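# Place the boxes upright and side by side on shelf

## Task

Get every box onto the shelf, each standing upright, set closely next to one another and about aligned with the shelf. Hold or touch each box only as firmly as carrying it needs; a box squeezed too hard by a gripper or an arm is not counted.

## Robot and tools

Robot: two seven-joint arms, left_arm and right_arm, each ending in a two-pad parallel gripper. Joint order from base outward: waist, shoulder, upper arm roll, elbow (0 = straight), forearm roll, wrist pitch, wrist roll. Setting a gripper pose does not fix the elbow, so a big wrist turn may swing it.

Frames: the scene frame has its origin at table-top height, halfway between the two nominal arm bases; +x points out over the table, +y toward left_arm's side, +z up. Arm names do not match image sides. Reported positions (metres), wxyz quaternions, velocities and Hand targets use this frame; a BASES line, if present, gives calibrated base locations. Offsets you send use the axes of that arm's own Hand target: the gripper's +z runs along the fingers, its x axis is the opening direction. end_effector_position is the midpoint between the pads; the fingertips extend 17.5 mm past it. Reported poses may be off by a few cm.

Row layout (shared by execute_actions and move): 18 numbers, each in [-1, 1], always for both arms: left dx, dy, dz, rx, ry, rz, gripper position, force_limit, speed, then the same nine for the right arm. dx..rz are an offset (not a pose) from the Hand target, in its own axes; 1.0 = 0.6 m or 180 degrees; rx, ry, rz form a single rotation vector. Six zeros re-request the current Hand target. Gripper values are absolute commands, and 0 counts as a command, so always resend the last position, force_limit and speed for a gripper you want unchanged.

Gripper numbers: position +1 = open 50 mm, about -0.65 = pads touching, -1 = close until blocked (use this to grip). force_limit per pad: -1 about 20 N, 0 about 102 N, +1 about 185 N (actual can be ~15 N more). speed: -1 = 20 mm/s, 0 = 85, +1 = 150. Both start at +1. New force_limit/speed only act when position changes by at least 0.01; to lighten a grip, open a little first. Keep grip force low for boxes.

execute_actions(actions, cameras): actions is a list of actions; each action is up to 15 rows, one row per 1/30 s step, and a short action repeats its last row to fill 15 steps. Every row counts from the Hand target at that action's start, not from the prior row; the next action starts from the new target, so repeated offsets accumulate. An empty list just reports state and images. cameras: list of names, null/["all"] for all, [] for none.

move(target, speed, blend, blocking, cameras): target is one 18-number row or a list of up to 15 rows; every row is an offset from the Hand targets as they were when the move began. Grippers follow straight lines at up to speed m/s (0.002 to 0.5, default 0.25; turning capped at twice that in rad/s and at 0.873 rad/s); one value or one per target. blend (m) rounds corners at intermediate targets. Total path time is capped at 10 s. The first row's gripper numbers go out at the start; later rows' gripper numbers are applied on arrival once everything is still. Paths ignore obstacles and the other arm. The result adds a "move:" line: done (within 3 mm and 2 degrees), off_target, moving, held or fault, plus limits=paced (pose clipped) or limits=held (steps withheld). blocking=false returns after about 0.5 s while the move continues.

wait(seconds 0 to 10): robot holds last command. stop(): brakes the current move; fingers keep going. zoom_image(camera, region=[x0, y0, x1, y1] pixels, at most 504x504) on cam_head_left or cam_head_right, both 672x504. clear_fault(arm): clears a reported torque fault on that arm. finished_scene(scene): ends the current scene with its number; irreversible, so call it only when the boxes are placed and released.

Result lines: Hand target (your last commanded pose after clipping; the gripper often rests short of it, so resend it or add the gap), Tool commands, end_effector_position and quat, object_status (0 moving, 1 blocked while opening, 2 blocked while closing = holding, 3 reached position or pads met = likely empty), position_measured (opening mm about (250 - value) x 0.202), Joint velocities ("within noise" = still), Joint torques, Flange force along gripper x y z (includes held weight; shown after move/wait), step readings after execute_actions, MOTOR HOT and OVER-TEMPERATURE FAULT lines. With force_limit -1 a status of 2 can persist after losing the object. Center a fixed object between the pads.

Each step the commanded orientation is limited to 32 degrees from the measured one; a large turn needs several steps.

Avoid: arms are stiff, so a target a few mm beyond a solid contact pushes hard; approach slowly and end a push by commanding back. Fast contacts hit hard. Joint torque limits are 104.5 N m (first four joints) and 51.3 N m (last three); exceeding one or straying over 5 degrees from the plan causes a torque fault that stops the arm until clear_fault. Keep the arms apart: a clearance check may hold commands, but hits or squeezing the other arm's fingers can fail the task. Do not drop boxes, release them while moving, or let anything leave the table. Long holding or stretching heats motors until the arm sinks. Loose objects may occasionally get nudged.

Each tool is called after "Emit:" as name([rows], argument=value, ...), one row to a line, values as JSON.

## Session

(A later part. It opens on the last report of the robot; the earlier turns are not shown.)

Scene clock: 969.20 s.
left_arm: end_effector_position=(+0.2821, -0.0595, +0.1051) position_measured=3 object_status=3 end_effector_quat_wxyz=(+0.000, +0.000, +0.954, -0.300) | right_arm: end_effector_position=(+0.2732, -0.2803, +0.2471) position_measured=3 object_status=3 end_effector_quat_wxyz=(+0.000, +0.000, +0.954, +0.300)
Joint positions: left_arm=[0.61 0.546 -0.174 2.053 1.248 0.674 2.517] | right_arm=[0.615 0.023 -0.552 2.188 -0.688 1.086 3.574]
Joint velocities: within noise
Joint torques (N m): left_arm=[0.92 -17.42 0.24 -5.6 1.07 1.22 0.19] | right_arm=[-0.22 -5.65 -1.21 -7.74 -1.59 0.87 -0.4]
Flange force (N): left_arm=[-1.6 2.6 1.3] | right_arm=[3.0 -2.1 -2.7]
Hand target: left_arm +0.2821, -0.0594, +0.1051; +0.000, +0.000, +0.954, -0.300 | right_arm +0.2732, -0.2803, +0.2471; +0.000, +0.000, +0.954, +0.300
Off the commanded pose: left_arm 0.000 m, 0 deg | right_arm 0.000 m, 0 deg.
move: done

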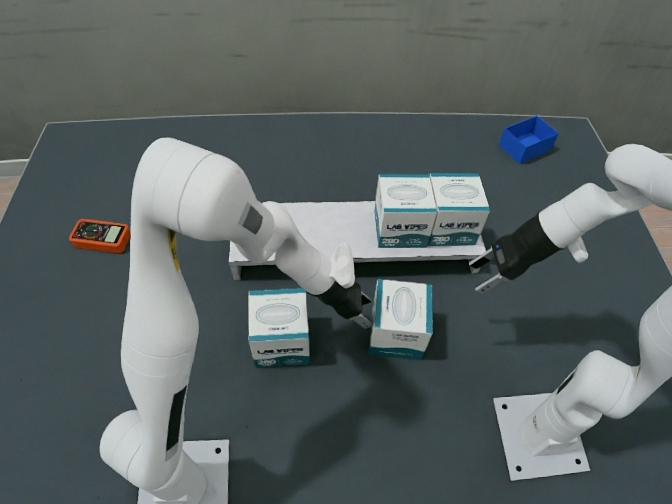

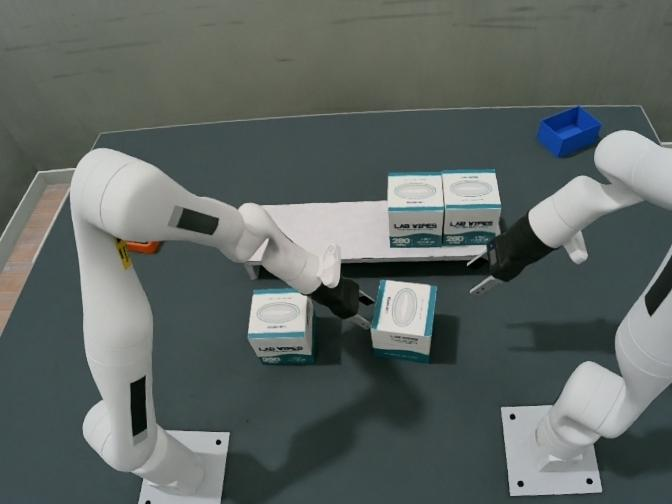

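Emit:
move(target=[0,-0.0273,0.0191,0,0,0,1,1,1,0,0,0,0,0,0,1,1,1], speed=0.03)

Emit:
zoom_image(camera="cam_head_right", region=[330, 230, 480, 380])

Emit:
zoom_image(camera="cam_head_left", region=[330, 230, 480, 380])

Scene clock: 975.37 s.
left_arm: end_effector_position=(+0.2821, -0.0794, +0.1050) position_measured=3 object_status=3 end_effector_quat_wxyz=(+0.000, +0.000, +0.954, -0.300) | right_arm: end_effector_position=(+0.2732, -0.2803, +0.2471) position_measured=3 object_status=3 end_effector_quat_wxyz=(+0.000, +0.000, +0.954, +0.300)
Joint positions: left_arm=[0.648 0.56 -0.164 2.02 1.248 0.655 2.566] | right_arm=[0.615 0.023 -0.552 2.188 -0.688 1.086 3.574]
Joint velocities: within noise
Joint torques (N m): left_arm=[0.97 -17.98 0.34 -5.82 1.1 1.14 0.2] | right_arm=[-0.32 -5.69 -1.18 -7.69 -1.58 0.83 -0.37]
Flange force (N): left_arm=[-2.0 2.6 1.4] | right_arm=[2.9 -2.0 -3.0]
Hand target: left_arm +0.2821, -0.0794, +0.1050; +0.000, +0.000, +0.954, -0.300 | right_arm +0.2732, -0.2803, +0.2471; +0.000, +0.000, +0.954, +0.300
Off the commanded pose: left_arm 0.000 m, 0 deg | right_arm 0.000 m, 0 deg.
move: done

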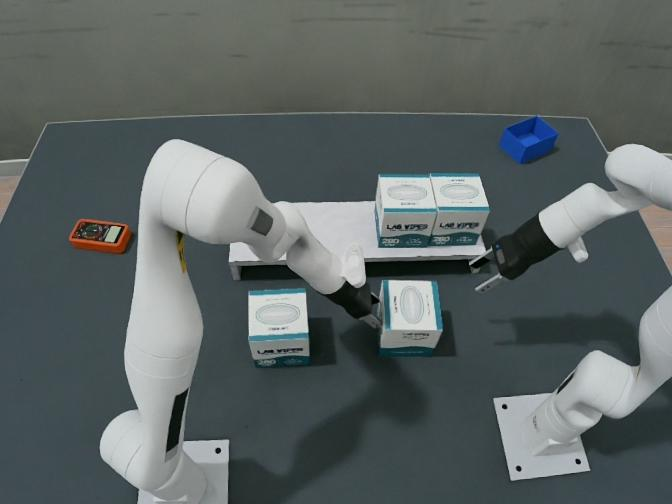

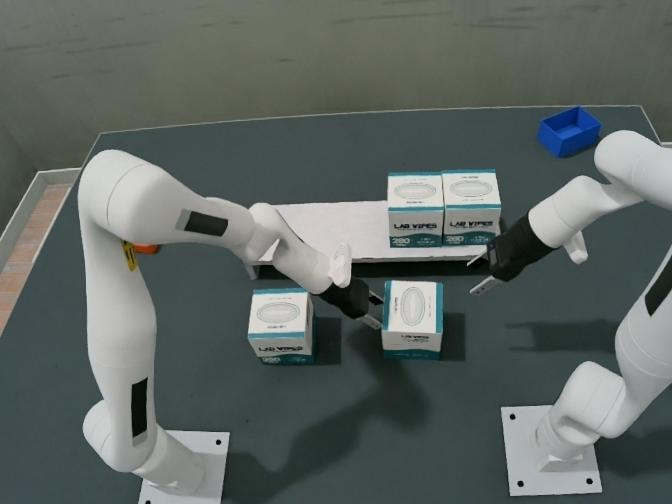

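Scaled by 3.360.

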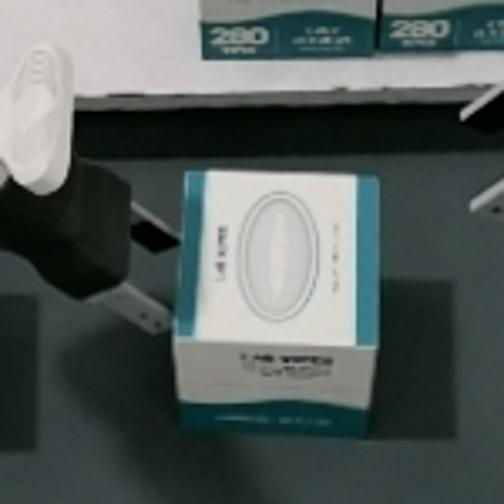

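Scaled by 3.360.

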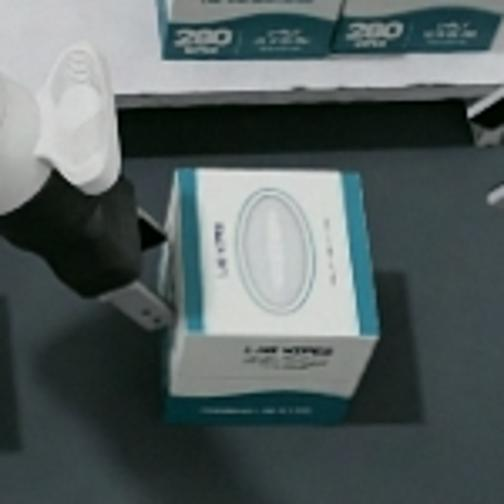

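Emit:
move([
  [0,0,0,0,0,0,1,1,1,0,-0.129,0.1986,0,0,0,1,1,1],
  [0,0,0,0,0,0,1,1,1,0,-0.088,0.2273,0,0,0,1,1,1],
], speed=[0.1,0.03])

Emit:
zoom_image(camera="cam_head_right", region=[350, 230, 500, 380])

Emit:
zoom_image(camera="cam_head_left", region=[350, 230, 500, 380])

Scene clock: 995.83 s.
left_arm: end_effector_position=(+0.2821, -0.0794, +0.1050) position_measured=3 object_status=3 end_effector_quat_wxyz=(+0.000, +0.000, +0.954, -0.300) | right_arm: end_effector_position=(+0.2732, -0.2455, +0.1050) position_measured=3 object_status=3 end_effector_quat_wxyz=(+0.000, +0.000, +0.954, +0.300)
Joint positions: left_arm=[0.648 0.56 -0.164 2.02 1.248 0.655 2.566] | right_arm=[0.464 0.449 -0.682 2.433 -0.945 0.403 3.868]
Joint velocities: within noise
Joint torques (N m): left_arm=[0.93 -17.93 0.24 -5.9 1.11 1.13 0.22] | right_arm=[-0.32 -9.38 -3.5 -3.61 -0.58 1.34 -0.45]
Flange force (N): left_arm=[-1.6 2.7 1.4] | right_arm=[-0.8 -1.7 -4.1]
Hand target: left_arm +0.2821, -0.0794, +0.1050; +0.000, +0.000, +0.954, -0.300 | right_arm +0.2732, -0.2455, +0.1050; +0.000, +0.000, +0.954, +0.300
Off the commanded pose: left_arm 0.000 m, 0 deg | right_arm 0.000 m, 0 deg.
move: done

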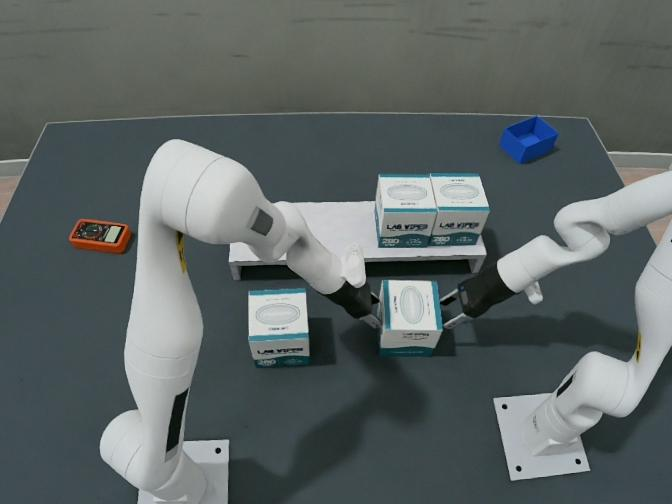

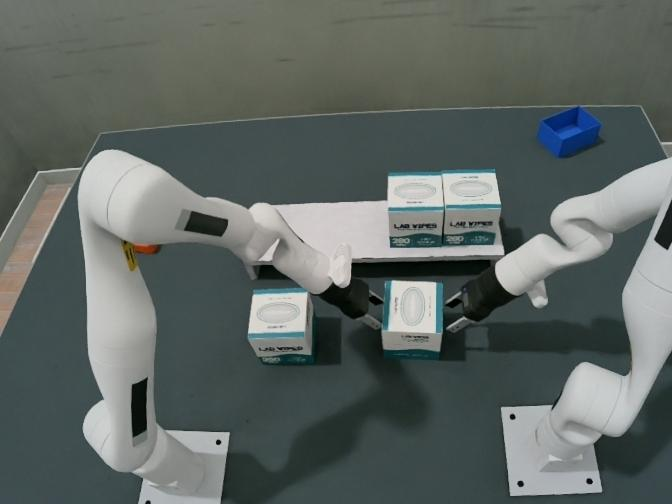

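Scaled by 3.360.

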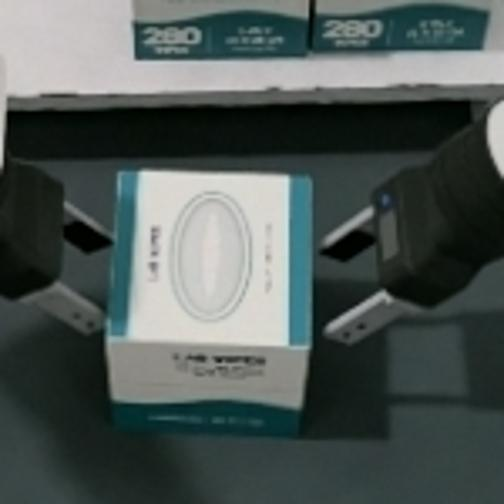

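Scaled by 3.360.

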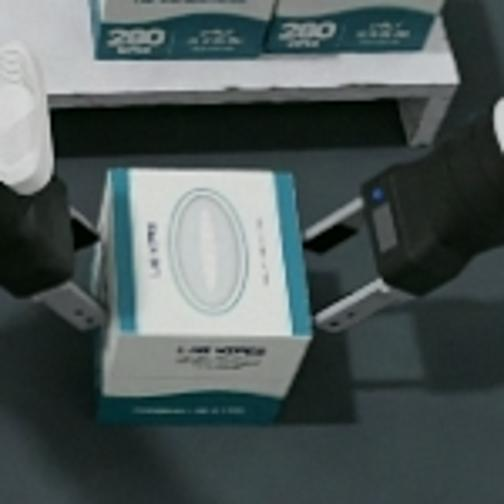

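Emit:
move(target=[0,0,0,0,0,0,1,1,1,0,0.0137,0.0096,0,0,0,1,1,1], speed=0.02, cameras=[])

Emit:
move(target=[0,-0.00137,0.00096,0,0,0,1,1,1,0,0.00273,0.00192,0,0,0,1,1,1], speed=0.015)

Emit:
zoom_image(camera="cam_head_right", region=[350, 230, 500, 380])

Scene clock: 1005.63 s.
left_arm: end_effector_position=(+0.2821, -0.0794, +0.1050) position_measured=3 object_status=3 end_effector_quat_wxyz=(+0.000, +0.000, +0.954, -0.300) | right_arm: end_effector_position=(+0.2732, -0.2355, +0.1050) position_measured=3 object_status=3 end_effector_quat_wxyz=(+0.000, +0.000, +0.954, +0.300)
Joint positions: left_arm=[0.648 0.56 -0.164 2.02 1.248 0.655 2.566] | right_arm=[0.438 0.453 -0.7 2.433 -0.969 0.379 3.856]
Joint velocities: within noise
Joint torques (N m): left_arm=[0.96 -17.97 0.24 -5.97 1.1 1.13 0.17] | right_arm=[-0.4 -9.39 -3.72 -3.68 -0.58 1.44 -0.39]
Flange force (N): left_arm=[-1.5 2.7 1.3] | right_arm=[-1.6 -1.6 -4.5]
Hand target: left_arm +0.2821, -0.0794, +0.1050; +0.000, +0.000, +0.954, -0.300 | right_arm +0.2732, -0.2355, +0.1050; +0.000, +0.000, +0.954, +0.300
Off the commanded pose: left_arm 0.000 m, 0 deg | right_arm 0.000 m, 0 deg.
move: done
No camera images: "cameras" was empty.

Scene clock: 1006.33 s.
left_arm: end_effector_position=(+0.2821, -0.0804, +0.1050) position_measured=3 object_status=3 end_effector_quat_wxyz=(+0.000, +0.000, +0.954, -0.300) | right_arm: end_effector_position=(+0.2732, -0.2334, +0.1050) position_measured=3 object_status=3 end_effector_quat_wxyz=(+0.000, +0.000, +0.954, +0.300)
Joint positions: left_arm=[0.65 0.561 -0.164 2.018 1.248 0.654 2.569] | right_arm=[0.433 0.454 -0.704 2.432 -0.974 0.374 3.854]
Joint velocities: within noise
Joint torques (N m): left_arm=[1.12 -18.19 0.51 -6.27 1.32 1.15 0.21] | right_arm=[-0.81 -9.32 -4.14 -3.56 -0.59 1.7 -0.38]
Flange force (N): left_arm=[-1.6 3.4 0.8] | right_arm=[-2.0 -2.7 -5.0]
Hand target: left_arm +0.2821, -0.0804, +0.1050; +0.000, +0.000, +0.954, -0.300 | right_arm +0.2732, -0.2334, +0.1050; +0.000, +0.000, +0.954, +0.300
Off the commanded pose: left_arm 0.000 m, 0 deg | right_arm 0.000 m, 0 deg.
move: done

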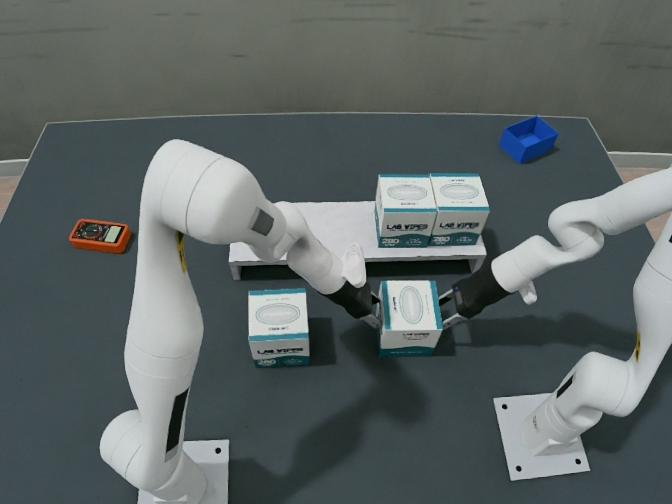

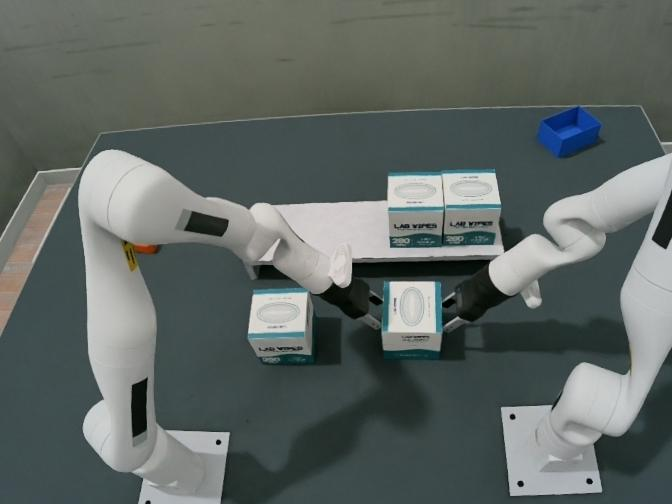

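Scaled by 3.360.

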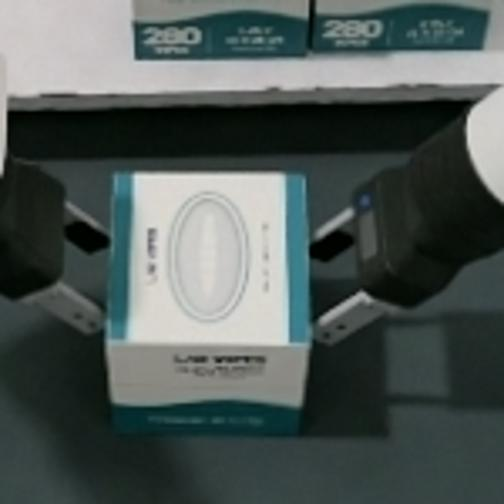

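Emit:
move(target=[0,-0.003,0.0021,0,0,0,1,1,1,0,0.003,0.0021,0,0,0,1,1,1], speed=0.01, cameras=[])

Emit:
move(target=[0,-0.00137,0.00096,0,0,0,1,1,1,0,0.00137,0.00096,0,0,0,1,1,1], speed=0.01, cameras=[])

Scene clock: 1015.30 s.
left_arm: end_effector_position=(+0.2821, -0.0826, +0.1050) position_measured=3 object_status=3 end_effector_quat_wxyz=(+0.000, +0.000, +0.954, -0.300) | right_arm: end_effector_position=(+0.2732, -0.2313, +0.1050) position_measured=3 object_status=3 end_effector_quat_wxyz=(+0.000, +0.000, +0.954, +0.300)
Joint positions: left_arm=[0.654 0.562 -0.163 2.014 1.247 0.653 2.574] | right_arm=[0.427 0.455 -0.708 2.432 -0.979 0.369 3.851]
Joint velocities: within noise
Joint torques (N m): left_arm=[2.21 -18.59 1.72 -7.58 1.89 1.56 0.24] | right_arm=[-2 -8.87 -5.53 -3.83 -0.85 2.48 -0.36]
Flange force (N): left_arm=[-0.8 6.7 -1.6] | right_arm=[-2.3 -6.0 -8.2]
Hand target: left_arm +0.2821, -0.0826, +0.1050; +0.000, +0.000, +0.954, -0.300 | right_arm +0.2732, -0.2312, +0.1050; +0.000, +0.000, +0.954, +0.300
Off the commanded pose: left_arm 0.000 m, 0 deg | right_arm 0.000 m, 0 deg.
move: done
No camera images: "cameras" was empty.

Scene clock: 1016.00 s.
left_arm: end_effector_position=(+0.2822, -0.0836, +0.1050) position_measured=3 object_status=3 end_effector_quat_wxyz=(+0.000, +0.000, +0.954, -0.300) | right_arm: end_effector_position=(+0.2732, -0.2302, +0.1050) position_measured=3 object_status=3 end_effector_quat_wxyz=(+0.000, +0.000, +0.954, +0.300)
Joint positions: left_arm=[0.656 0.563 -0.163 2.012 1.247 0.652 2.577] | right_arm=[0.424 0.456 -0.71 2.432 -0.982 0.366 3.85]
Joint velocities: within noise
Joint torques (N m): left_arm=[3.07 -18.75 2.61 -8.37 2.28 1.83 0.24] | right_arm=[-2.74 -8.64 -6.47 -4.06 -1.05 2.98 -0.35]
Flange force (N): left_arm=[-0.6 8.9 -3.6] | right_arm=[-2.8 -8.2 -10.3]
Hand target: left_arm +0.2822, -0.0836, +0.1050; +0.000, +0.000, +0.954, -0.300 | right_arm +0.2732, -0.2302, +0.1050; +0.000, +0.000, +0.954, +0.300
Off the commanded pose: left_arm 0.000 m, 0 deg | right_arm 0.000 m, 0 deg.
move: done
No camera images: "cameras" was empty.

Emit:
move(target=[0,-0.01435,-0.0205,0,0,0,1,1,1,0,0.01435,-0.0205,0,0,0,1,1,1], speed=0.02)

Emit:
zoom_image(camera="cam_head_right", region=[350, 230, 500, 380])

Scene clock: 1022.20 s.
left_arm: end_effector_position=(+0.2821, -0.0837, +0.1200) position_measured=3 object_status=3 end_effector_quat_wxyz=(+0.000, +0.000, +0.954, -0.300) | right_arm: end_effector_position=(+0.2732, -0.2302, +0.1200) position_measured=3 object_status=3 end_effector_quat_wxyz=(+0.000, +0.000, +0.954, +0.300)
Joint positions: left_arm=[0.668 0.531 -0.179 1.999 1.193 0.672 2.643] | right_arm=[0.413 0.391 -0.679 2.415 -0.938 0.441 3.787]
Joint velocities: within noise
Joint torques (N m): left_arm=[3.35 -19.19 2.88 -9.01 2.59 1.89 0.28] | right_arm=[-2.83 -8.45 -6.26 -4.84 -1.39 2.97 -0.29]
Flange force (N): left_arm=[-1.0 10.1 -2.6] | right_arm=[-1.7 -9.2 -8.6]
Hand target: left_arm +0.2821, -0.0837, +0.1201; +0.000, +0.000, +0.954, -0.300 | right_arm +0.2732, -0.2302, +0.1200; +0.000, +0.000, +0.954, +0.300
Off the commanded pose: left_arm 0.000 m, 0 deg | right_arm 0.000 m, 0 deg.
move: done

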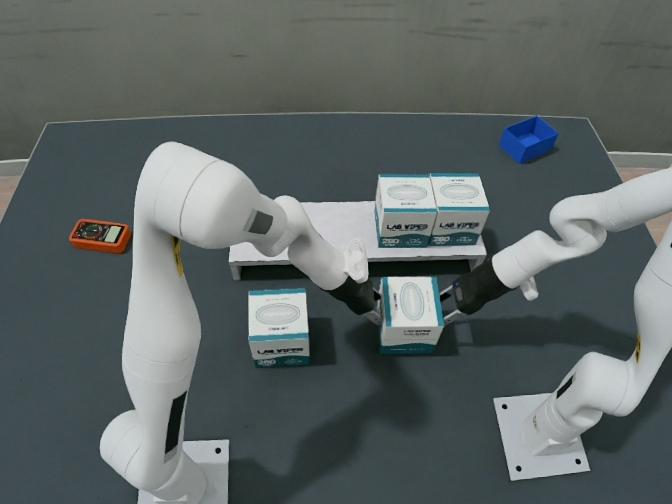

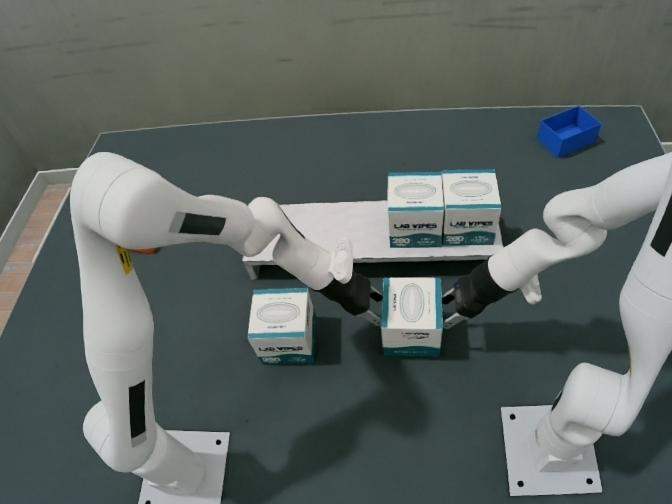

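Scaled by 3.360.

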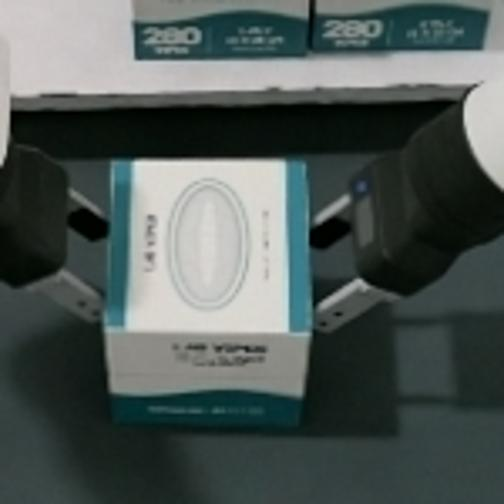

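Emit:
move([
  [0,-0.0746,-0.1065,0,0,0,1,1,1,0,0.0746,-0.1065,0,0,0,1,1,1],
  [-0.1833,0.0618,-0.2022,0,0,0,1,1,1,-0.1833,0.2112,-0.0108,0,0,0,1,1,1],
  [-0.2,0.1642,-0.274,0,0,0,1,1,1,-0.2,0.3135,0.061,0,0,0,1,1,1],
], speed=[0.04,0.05,0.05], blend=[0.01,0.01,0])

Scene clock: 1064.73 s.
left_arm: end_effector_position=(+0.4022, +0.0912, +0.1984) position_measured=3 object_status=3 end_effector_quat_wxyz=(+0.000, +0.000, +0.954, -0.300) | right_arm: end_effector_position=(+0.3932, -0.0551, +0.1978) position_measured=3 object_status=3 end_effector_quat_wxyz=(+0.000, +0.000, +0.954, +0.300)
Joint positions: left_arm=[0.303 0.512 -0.359 1.706 0.872 1.169 2.645] | right_arm=[-0.14 0.467 -0.521 1.82 -0.489 0.612 2.922]
Joint velocities: within noise
Joint torques (N m): left_arm=[4.73 -19.25 3.15 -8 3.83 1.99 0.27] | right_arm=[-4.1 -16.56 -7.98 -10.6 -2.56 -0.63 -0.29]
Flange force (N): left_arm=[-1.7 9.9 -4.5] | right_arm=[-1.5 -8.6 -5.3]
Hand target: left_arm +0.4022, +0.0912, +0.1984; +0.000, +0.000, +0.954, -0.300 | right_arm +0.3932, -0.0551, +0.1978; +0.000, +0.000, +0.954, +0.300
Off the commanded pose: left_arm 0.000 m, 0 deg | right_arm 0.000 m, 0 deg.
move: done

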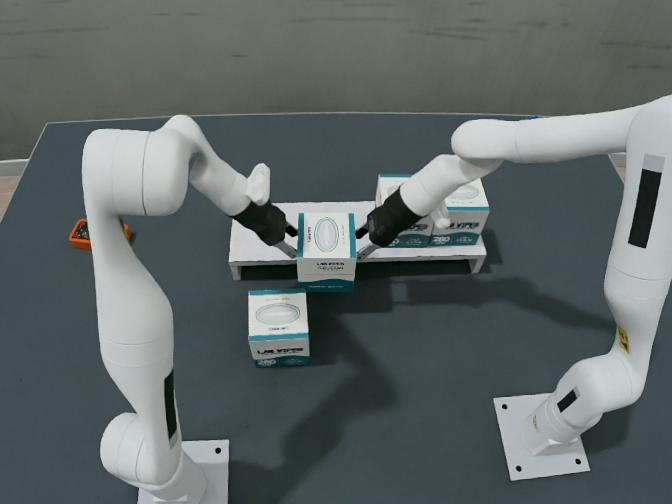

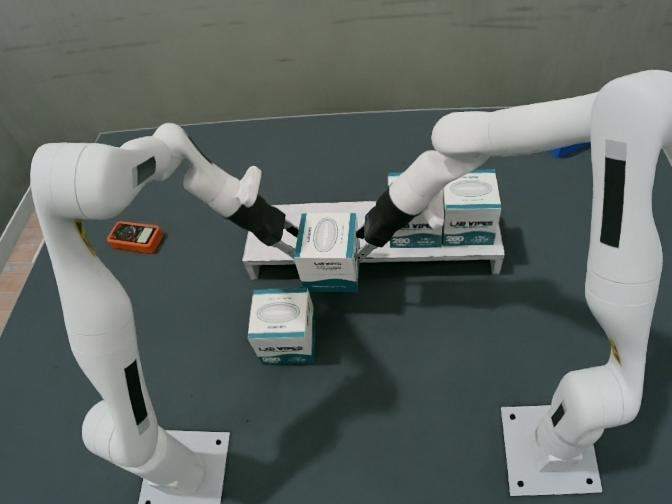

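Emit:
move(target=[-0.2267,0,0,0,0,0,1,1,1,-0.2267,0,0,0,0,0,1,1,1], speed=0.05)

Emit:
zoom_image(camera="cam_head_right", region=[290, 140, 450, 290])

Emit:
zoom_image(camera="cam_head_left", region=[280, 140, 440, 290])

Scene clock: 1074.40 s.
left_arm: end_effector_position=(+0.5382, +0.0912, +0.1984) position_measured=3 object_status=3 end_effector_quat_wxyz=(+0.000, +0.000, +0.954, -0.300) | right_arm: end_effector_position=(+0.5292, -0.0551, +0.1978) position_measured=3 object_status=3 end_effector_quat_wxyz=(+0.000, +0.000, +0.954, +0.300)
Joint positions: left_arm=[0.215 0.795 -0.338 1.162 0.871 1.368 2.825] | right_arm=[-0.157 0.702 -0.411 1.366 -0.372 0.869 2.899]
Joint velocities: within noise
Joint torques (N m): left_arm=[5.5 -25.29 3.39 -9.25 4.14 1.07 0.23] | right_arm=[-4.96 -22.75 -8.9 -10.29 -3.3 -0.73 -0.33]
Flange force (N): left_arm=[-2.3 8.7 -4.6] | right_arm=[-1.6 -8.1 -4.5]
Hand target: left_arm +0.5382, +0.0912, +0.1984; +0.000, +0.000, +0.954, -0.300 | right_arm +0.5292, -0.0551, +0.1978; +0.000, +0.000, +0.954, +0.300
Off the commanded pose: left_arm 0.000 m, 0 deg | right_arm 0.000 m, 0 deg.
move: done

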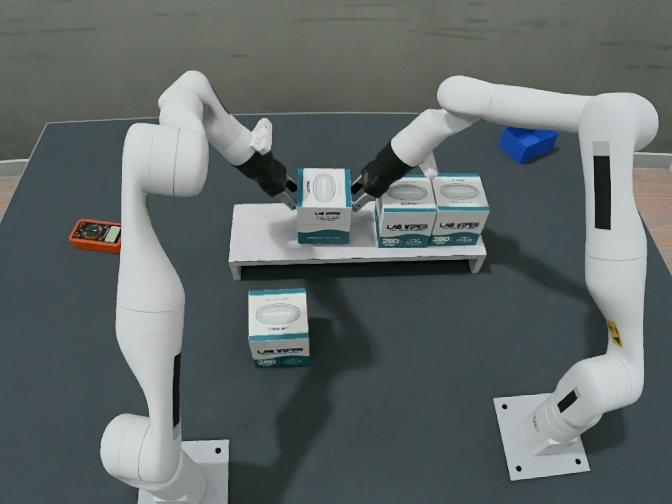

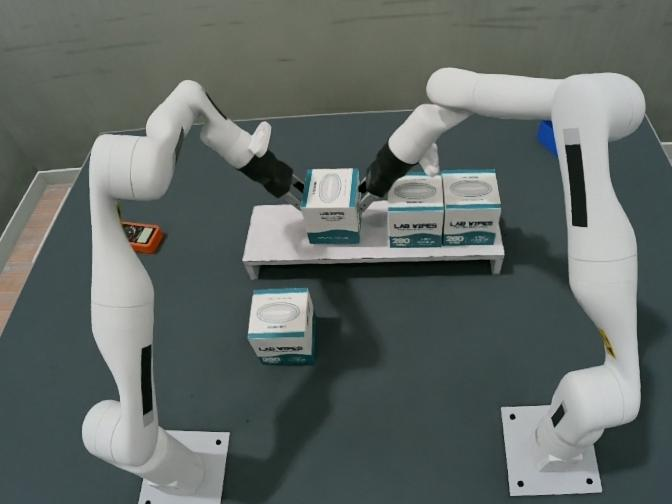

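Scaled by 3.150.

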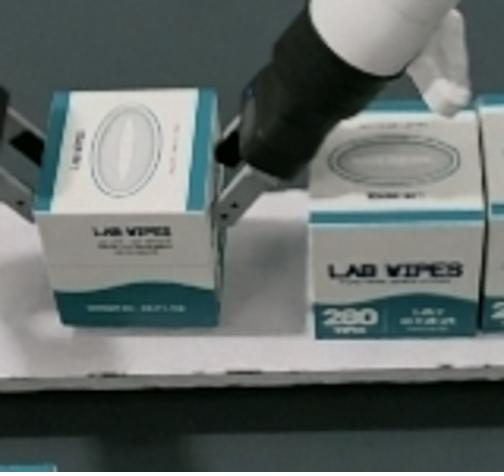

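Scaled by 3.150.

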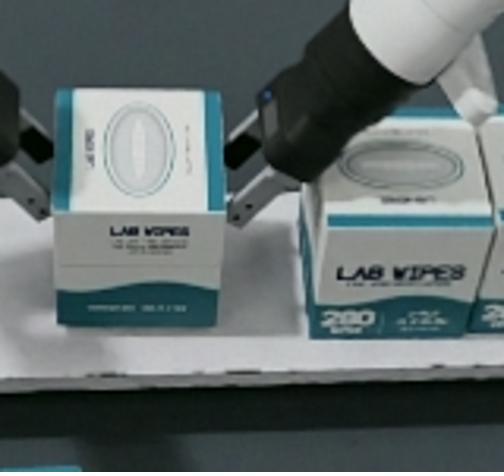

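Emit:
move(target=[0,0.021,0.03,0,0,0,1,1,1,0,-0.021,0.03,0,0,0,1,1,1], speed=0.03)

Emit:
zoom_image(camera="cam_head_left", region=[280, 140, 440, 290])

Scene clock: 1081.97 s.
left_arm: end_effector_position=(+0.5382, +0.0912, +0.1764) position_measured=3 object_status=3 end_effector_quat_wxyz=(+0.000, +0.000, +0.954, -0.300) | right_arm: end_effector_position=(+0.5292, -0.0551, +0.1758) position_measured=3 object_status=3 end_effector_quat_wxyz=(+0.000, +0.000, +0.954, +0.300)
Joint positions: left_arm=[0.215 0.817 -0.333 1.193 0.884 1.329 2.788] | right_arm=[-0.153 0.73 -0.417 1.395 -0.375 0.819 2.925]
Joint velocities: within noise
Joint torques (N m): left_arm=[5.92 -23.22 3.37 -7.8 3.44 1.34 0.21] | right_arm=[-4.29 -21.09 -7.87 -9.26 -2.58 -0.75 -0.38]
Flange force (N): left_arm=[-3.3 7.0 -7.4] | right_arm=[-0.4 -5.8 -6.9]
Hand target: left_arm +0.5382, +0.0912, +0.1764; +0.000, +0.000, +0.954, -0.300 | right_arm +0.5292, -0.0551, +0.1758; +0.000, +0.000, +0.954, +0.300
Off the commanded pose: left_arm 0.000 m, 0 deg | right_arm 0.000 m, 0 deg.
move: done

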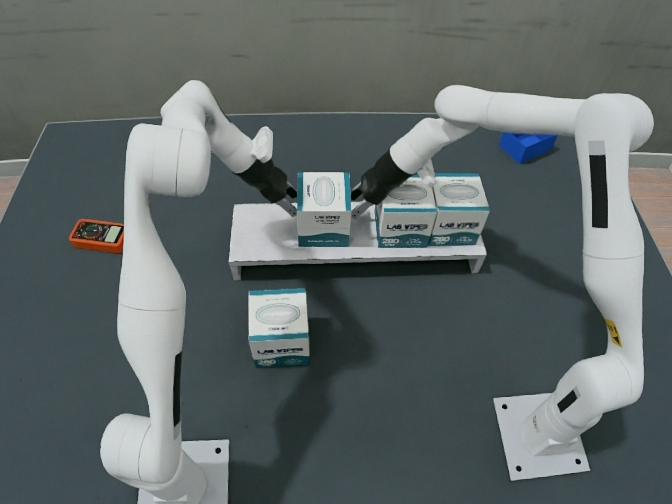

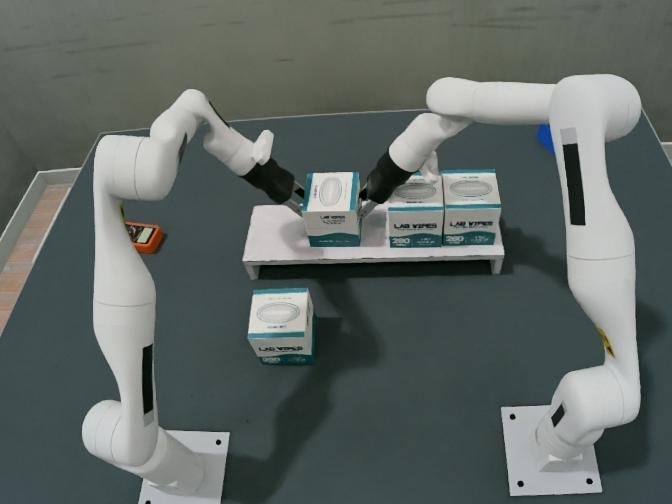

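Scaled by 3.150.

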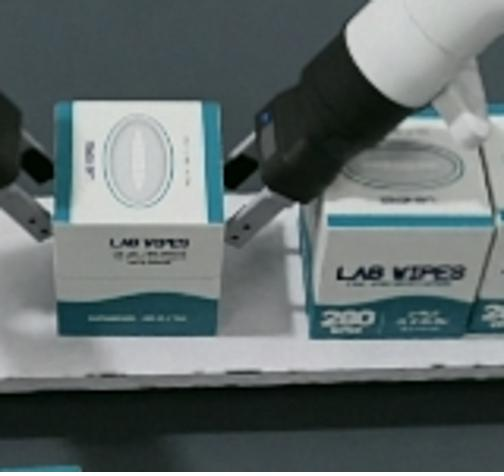

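Emit:
move([
  [0,0.0137,-0.0096,0,0,0,1,1,1,0,-0.0137,-0.0096,0,0,0,1,1,1],
  [0,0.0232,0.0041,0,0,0,1,1,1,0,-0.0137,-0.343,0,0,0,1,1,1],
], speed=[0.02,0.12])

Emit:
zoom_image(camera="cam_head_right", region=[290, 140, 450, 290])

Emit:
zoom_image(camera="cam_head_left", region=[280, 140, 440, 290])

Scene clock: 1097.63 s.
left_arm: end_effector_position=(+0.5382, +0.1012, +0.1665) position_measured=3 object_status=3 end_effector_quat_wxyz=(+0.000, +0.000, +0.954, -0.300) | right_arm: end_effector_position=(+0.5292, -0.1797, +0.3398) position_measured=3 object_status=3 end_effector_quat_wxyz=(+0.000, +0.000, +0.954, +0.300)
Joint positions: left_arm=[0.199 0.827 -0.332 1.209 0.888 1.321 2.757] | right_arm=[0.074 0.522 -0.413 1.201 -0.397 1.295 2.941]
Joint velocities: within noise
Joint torques (N m): left_arm=[0.9 -24.81 -0.52 -8.01 1.82 0.77 0.14] | right_arm=[-0.17 -19.18 -3.72 -10.11 -1.83 -0.37 -0.39]
Flange force (N): left_arm=[-3.4 1.5 -0.3] | right_arm=[1.2 -1.3 -0.5]
Hand target: left_arm +0.5382, +0.1012, +0.1665; +0.000, +0.000, +0.954, -0.300 | right_arm +0.5292, -0.1797, +0.3398; +0.000, +0.000, +0.954, +0.300
Off the commanded pose: left_arm 0.000 m, 0 deg | right_arm 0.000 m, 0 deg.
move: done

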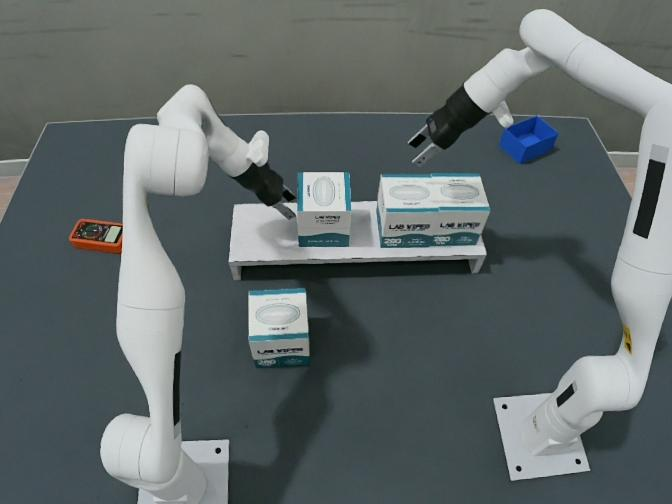

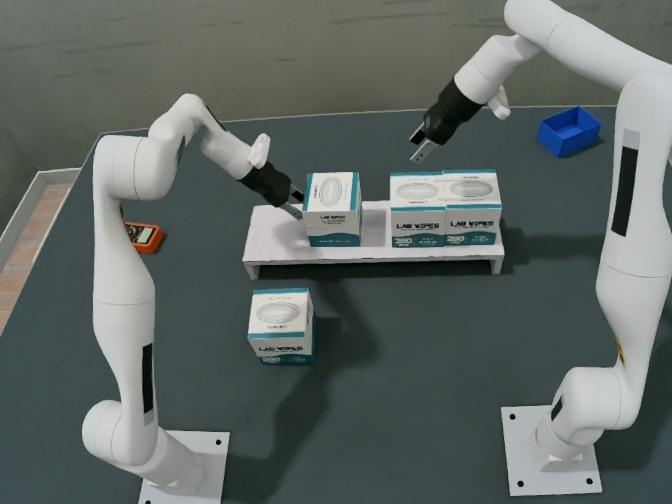

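Scaled by 3.150.

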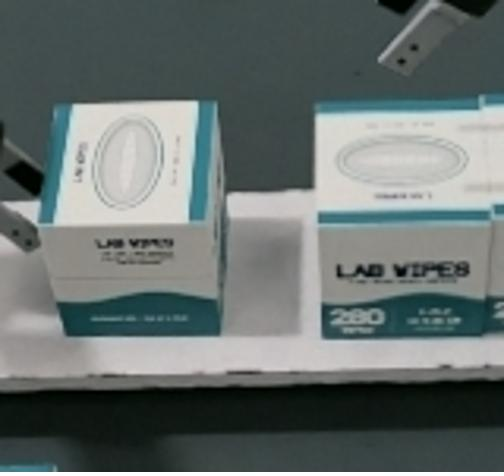

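Scaled by 3.150.

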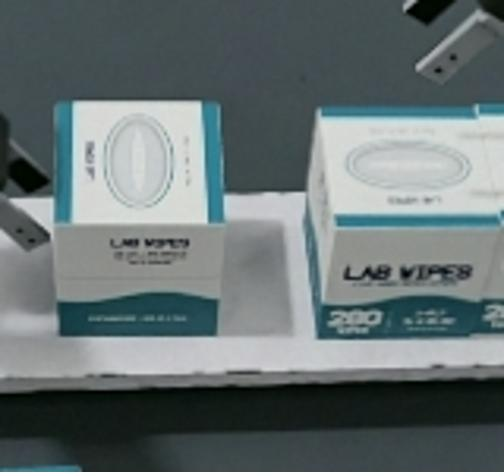

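Emit:
zoom_image(camera="cam_head_right", region=[370, 150, 520, 270])

Emit:
zoom_image(camera="cam_head_left", region=[360, 150, 510, 270])

Scaled by 3.360.

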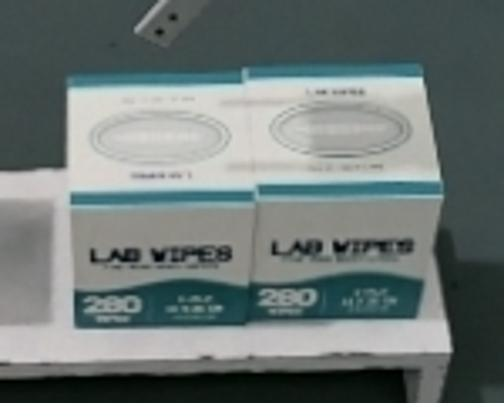

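Scaled by 3.360.

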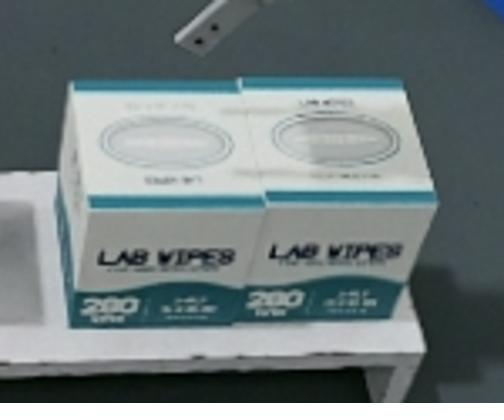

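Emit:
move(target=[0,-0.101,0.0708,0,0,0,1,1,1,0,0,0,0,0,0,1,1,1], speed=0.035)

Emit:
zoom_image(camera="cam_head_right", region=[320, 150, 480, 270])

Emit:
zoom_image(camera="cam_head_left", region=[310, 150, 470, 270])

Scene clock: 1119.90 s.
left_arm: end_effector_position=(+0.5382, +0.0272, +0.1663) position_measured=3 object_status=3 end_effector_quat_wxyz=(+0.000, +0.000, +0.954, -0.300) | right_arm: end_effector_position=(+0.5292, -0.1797, +0.3398) position_measured=3 object_status=3 end_effector_quat_wxyz=(+0.000, +0.000, +0.954, +0.300)
Joint positions: left_arm=[0.314 0.844 -0.32 1.171 0.903 1.262 2.872] | right_arm=[0.074 0.522 -0.413 1.201 -0.397 1.295 2.941]
Joint velocities: within noise
Joint torques (N m): left_arm=[1.11 -25.35 -0.33 -8.41 1.91 0.55 0.19] | right_arm=[-0.23 -19.52 -3.74 -10.02 -1.86 -0.35 -0.38]
Flange force (N): left_arm=[-3.2 1.6 -0.2] | right_arm=[0.0 -1.2 -0.5]
Hand target: left_arm +0.5382, +0.0272, +0.1663; +0.000, +0.000, +0.954, -0.300 | right_arm +0.5292, -0.1797, +0.3398; +0.000, +0.000, +0.954, +0.300
Off the commanded pose: left_arm 0.000 m, 0 deg | right_arm 0.000 m, 0 deg.
move: done

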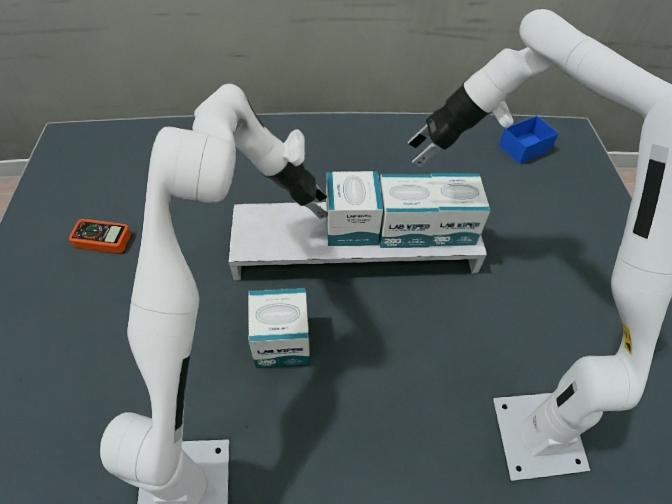

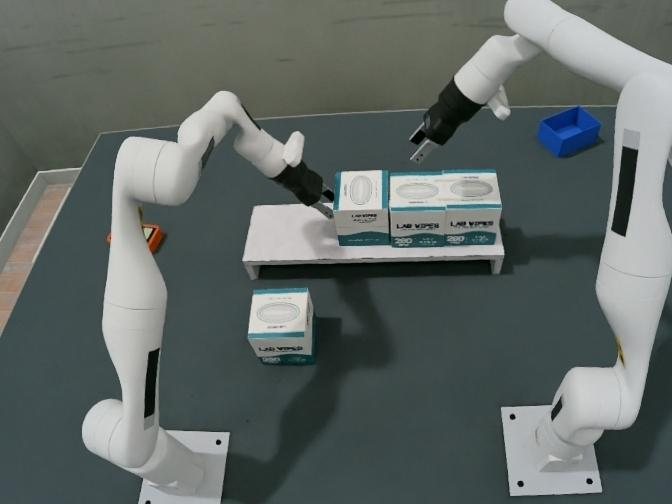

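Scaled by 3.150.

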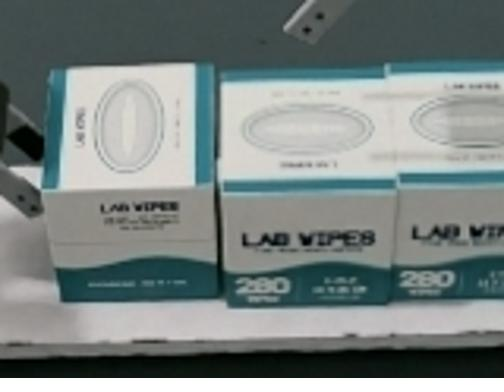

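Scaled by 3.150.

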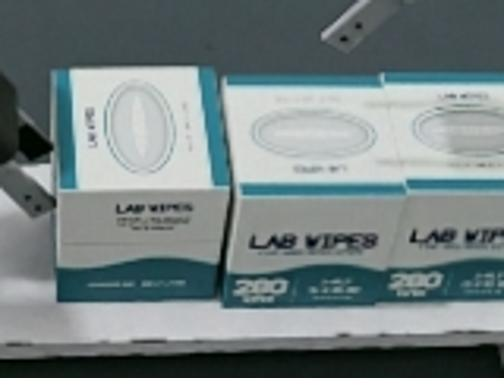

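Emit:
move(target=[0,-0.00683,0.00478,0,0,0,1,1,1,0,0,0,0,0,0,1,1,1], speed=0.015)

Emit:
zoom_image(camera="cam_head_right", region=[320, 150, 480, 270])

Scene clock: 1125.70 s.
left_arm: end_effector_position=(+0.5382, +0.0222, +0.1663) position_measured=3 object_status=3 end_effector_quat_wxyz=(+0.000, +0.000, +0.954, -0.300) | right_arm: end_effector_position=(+0.5292, -0.1797, +0.3398) position_measured=3 object_status=3 end_effector_quat_wxyz=(+0.000, +0.000, +0.954, +0.300)
Joint positions: left_arm=[0.321 0.846 -0.32 1.166 0.904 1.259 2.88] | right_arm=[0.074 0.522 -0.413 1.201 -0.397 1.295 2.941]
Joint velocities: within noise
Joint torques (N m): left_arm=[1.18 -25.38 -0.19 -8.44 1.95 0.56 0.18] | right_arm=[-0.34 -19.54 -3.74 -10.04 -1.89 -0.37 -0.38]
Flange force (N): left_arm=[-3.2 1.6 -0.3] | right_arm=[0.1 -1.4 -0.6]
Hand target: left_arm +0.5382, +0.0222, +0.1663; +0.000, +0.000, +0.954, -0.300 | right_arm +0.5292, -0.1797, +0.3398; +0.000, +0.000, +0.954, +0.300
Off the commanded pose: left_arm 0.000 m, 0 deg | right_arm 0.000 m, 0 deg.
move: done

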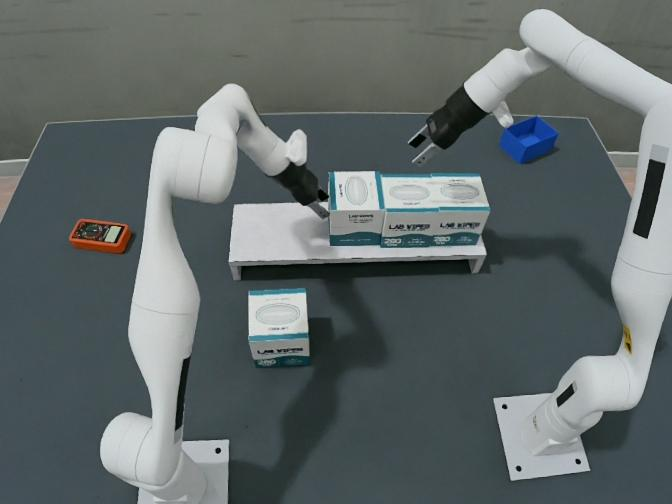

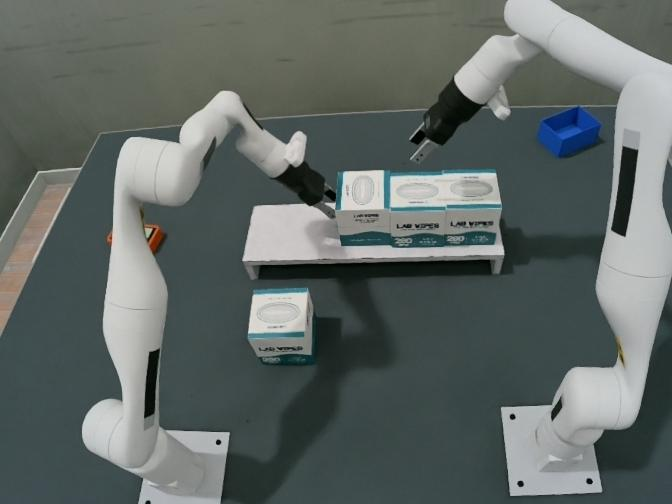

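Scaled by 3.150.

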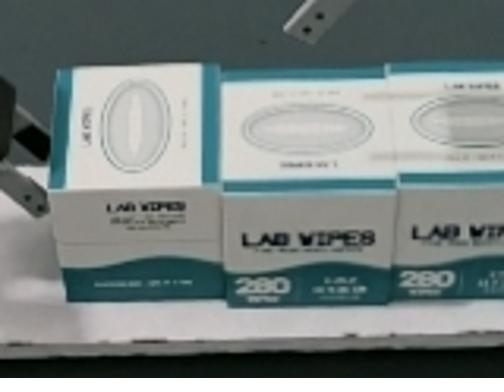

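Emit:
move([
  [0,0.0355,-0.0655,0,0,0,1,1,1,0,0,0,0,0,0,1,1,1],
  [0.1467,0.0274,-0.3327,0,0,0,1,1,1,0.215,0.1775,0.1244,0,0,0,1,1,1],
  [0.4483,0.2131,-0.3,0,0,0,1,1,1,0.4483,0.1664,0.3202,0,0,0,1,1,1],
], speed=[0.06,0.2,0.2], blend=[0.015,0.03,0])

Emit:
zoom_image(camera="cam_head_right", region=[190, 220, 370, 390])

Emit:
zoom_image(camera="cam_head_left", region=[190, 220, 370, 390])

Scene clock: 1155.90 s.
left_arm: end_effector_position=(+0.2693, +0.2302, +0.2407) position_measured=3 object_status=3 end_effector_quat_wxyz=(+0.000, +0.000, +0.954, -0.300) | right_arm: end_effector_position=(+0.2603, +0.0122, +0.2395) position_measured=3 object_status=3 end_effector_quat_wxyz=(+0.000, +0.000, +0.954, +0.300)
Joint positions: left_arm=[0.075 0.219 -0.508 2.002 0.664 1.328 2.381] | right_arm=[-0.403 0.263 -0.576 1.959 -0.441 0.497 2.547]
Joint velocities: within noise
Joint torques (N m): left_arm=[0.93 -11.79 -0.48 -6.63 1.44 1.38 0.14] | right_arm=[-0.29 -12.62 -2.68 -9.42 -0.73 -1.06 -0.42]
Flange force (N): left_arm=[-1.4 2.7 -0.9] | right_arm=[-1.1 -0.9 -1.4]
Hand target: left_arm +0.2692, +0.2302, +0.2407; +0.000, +0.000, +0.954, -0.300 | right_arm +0.2603, +0.0122, +0.2395; +0.000, +0.000, +0.954, +0.300
Off the commanded pose: left_arm 0.000 m, 0 deg | right_arm 0.000 m, 0 deg.
move: done

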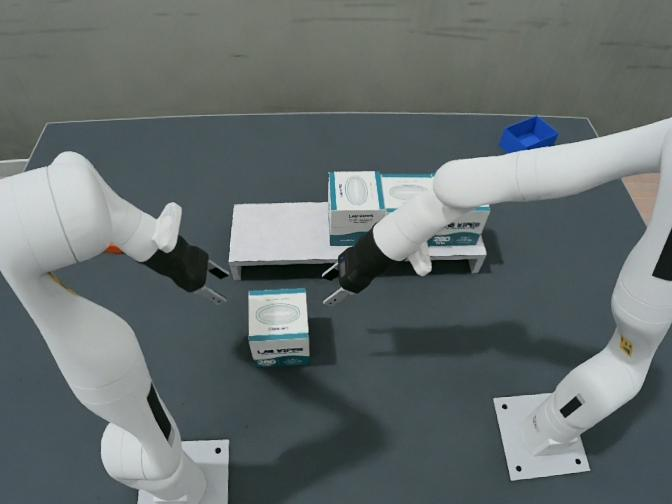

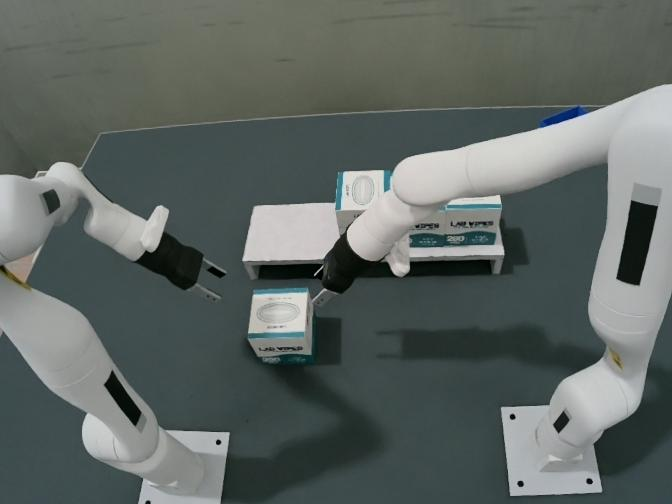

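Scaled by 2.800.

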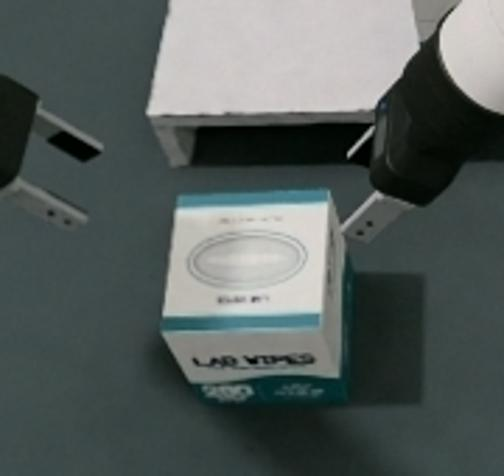

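Scaled by 2.800.

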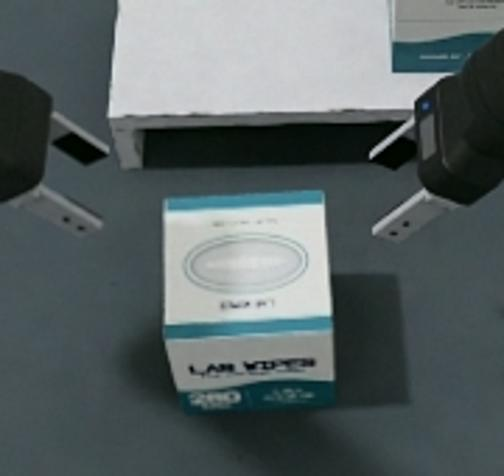

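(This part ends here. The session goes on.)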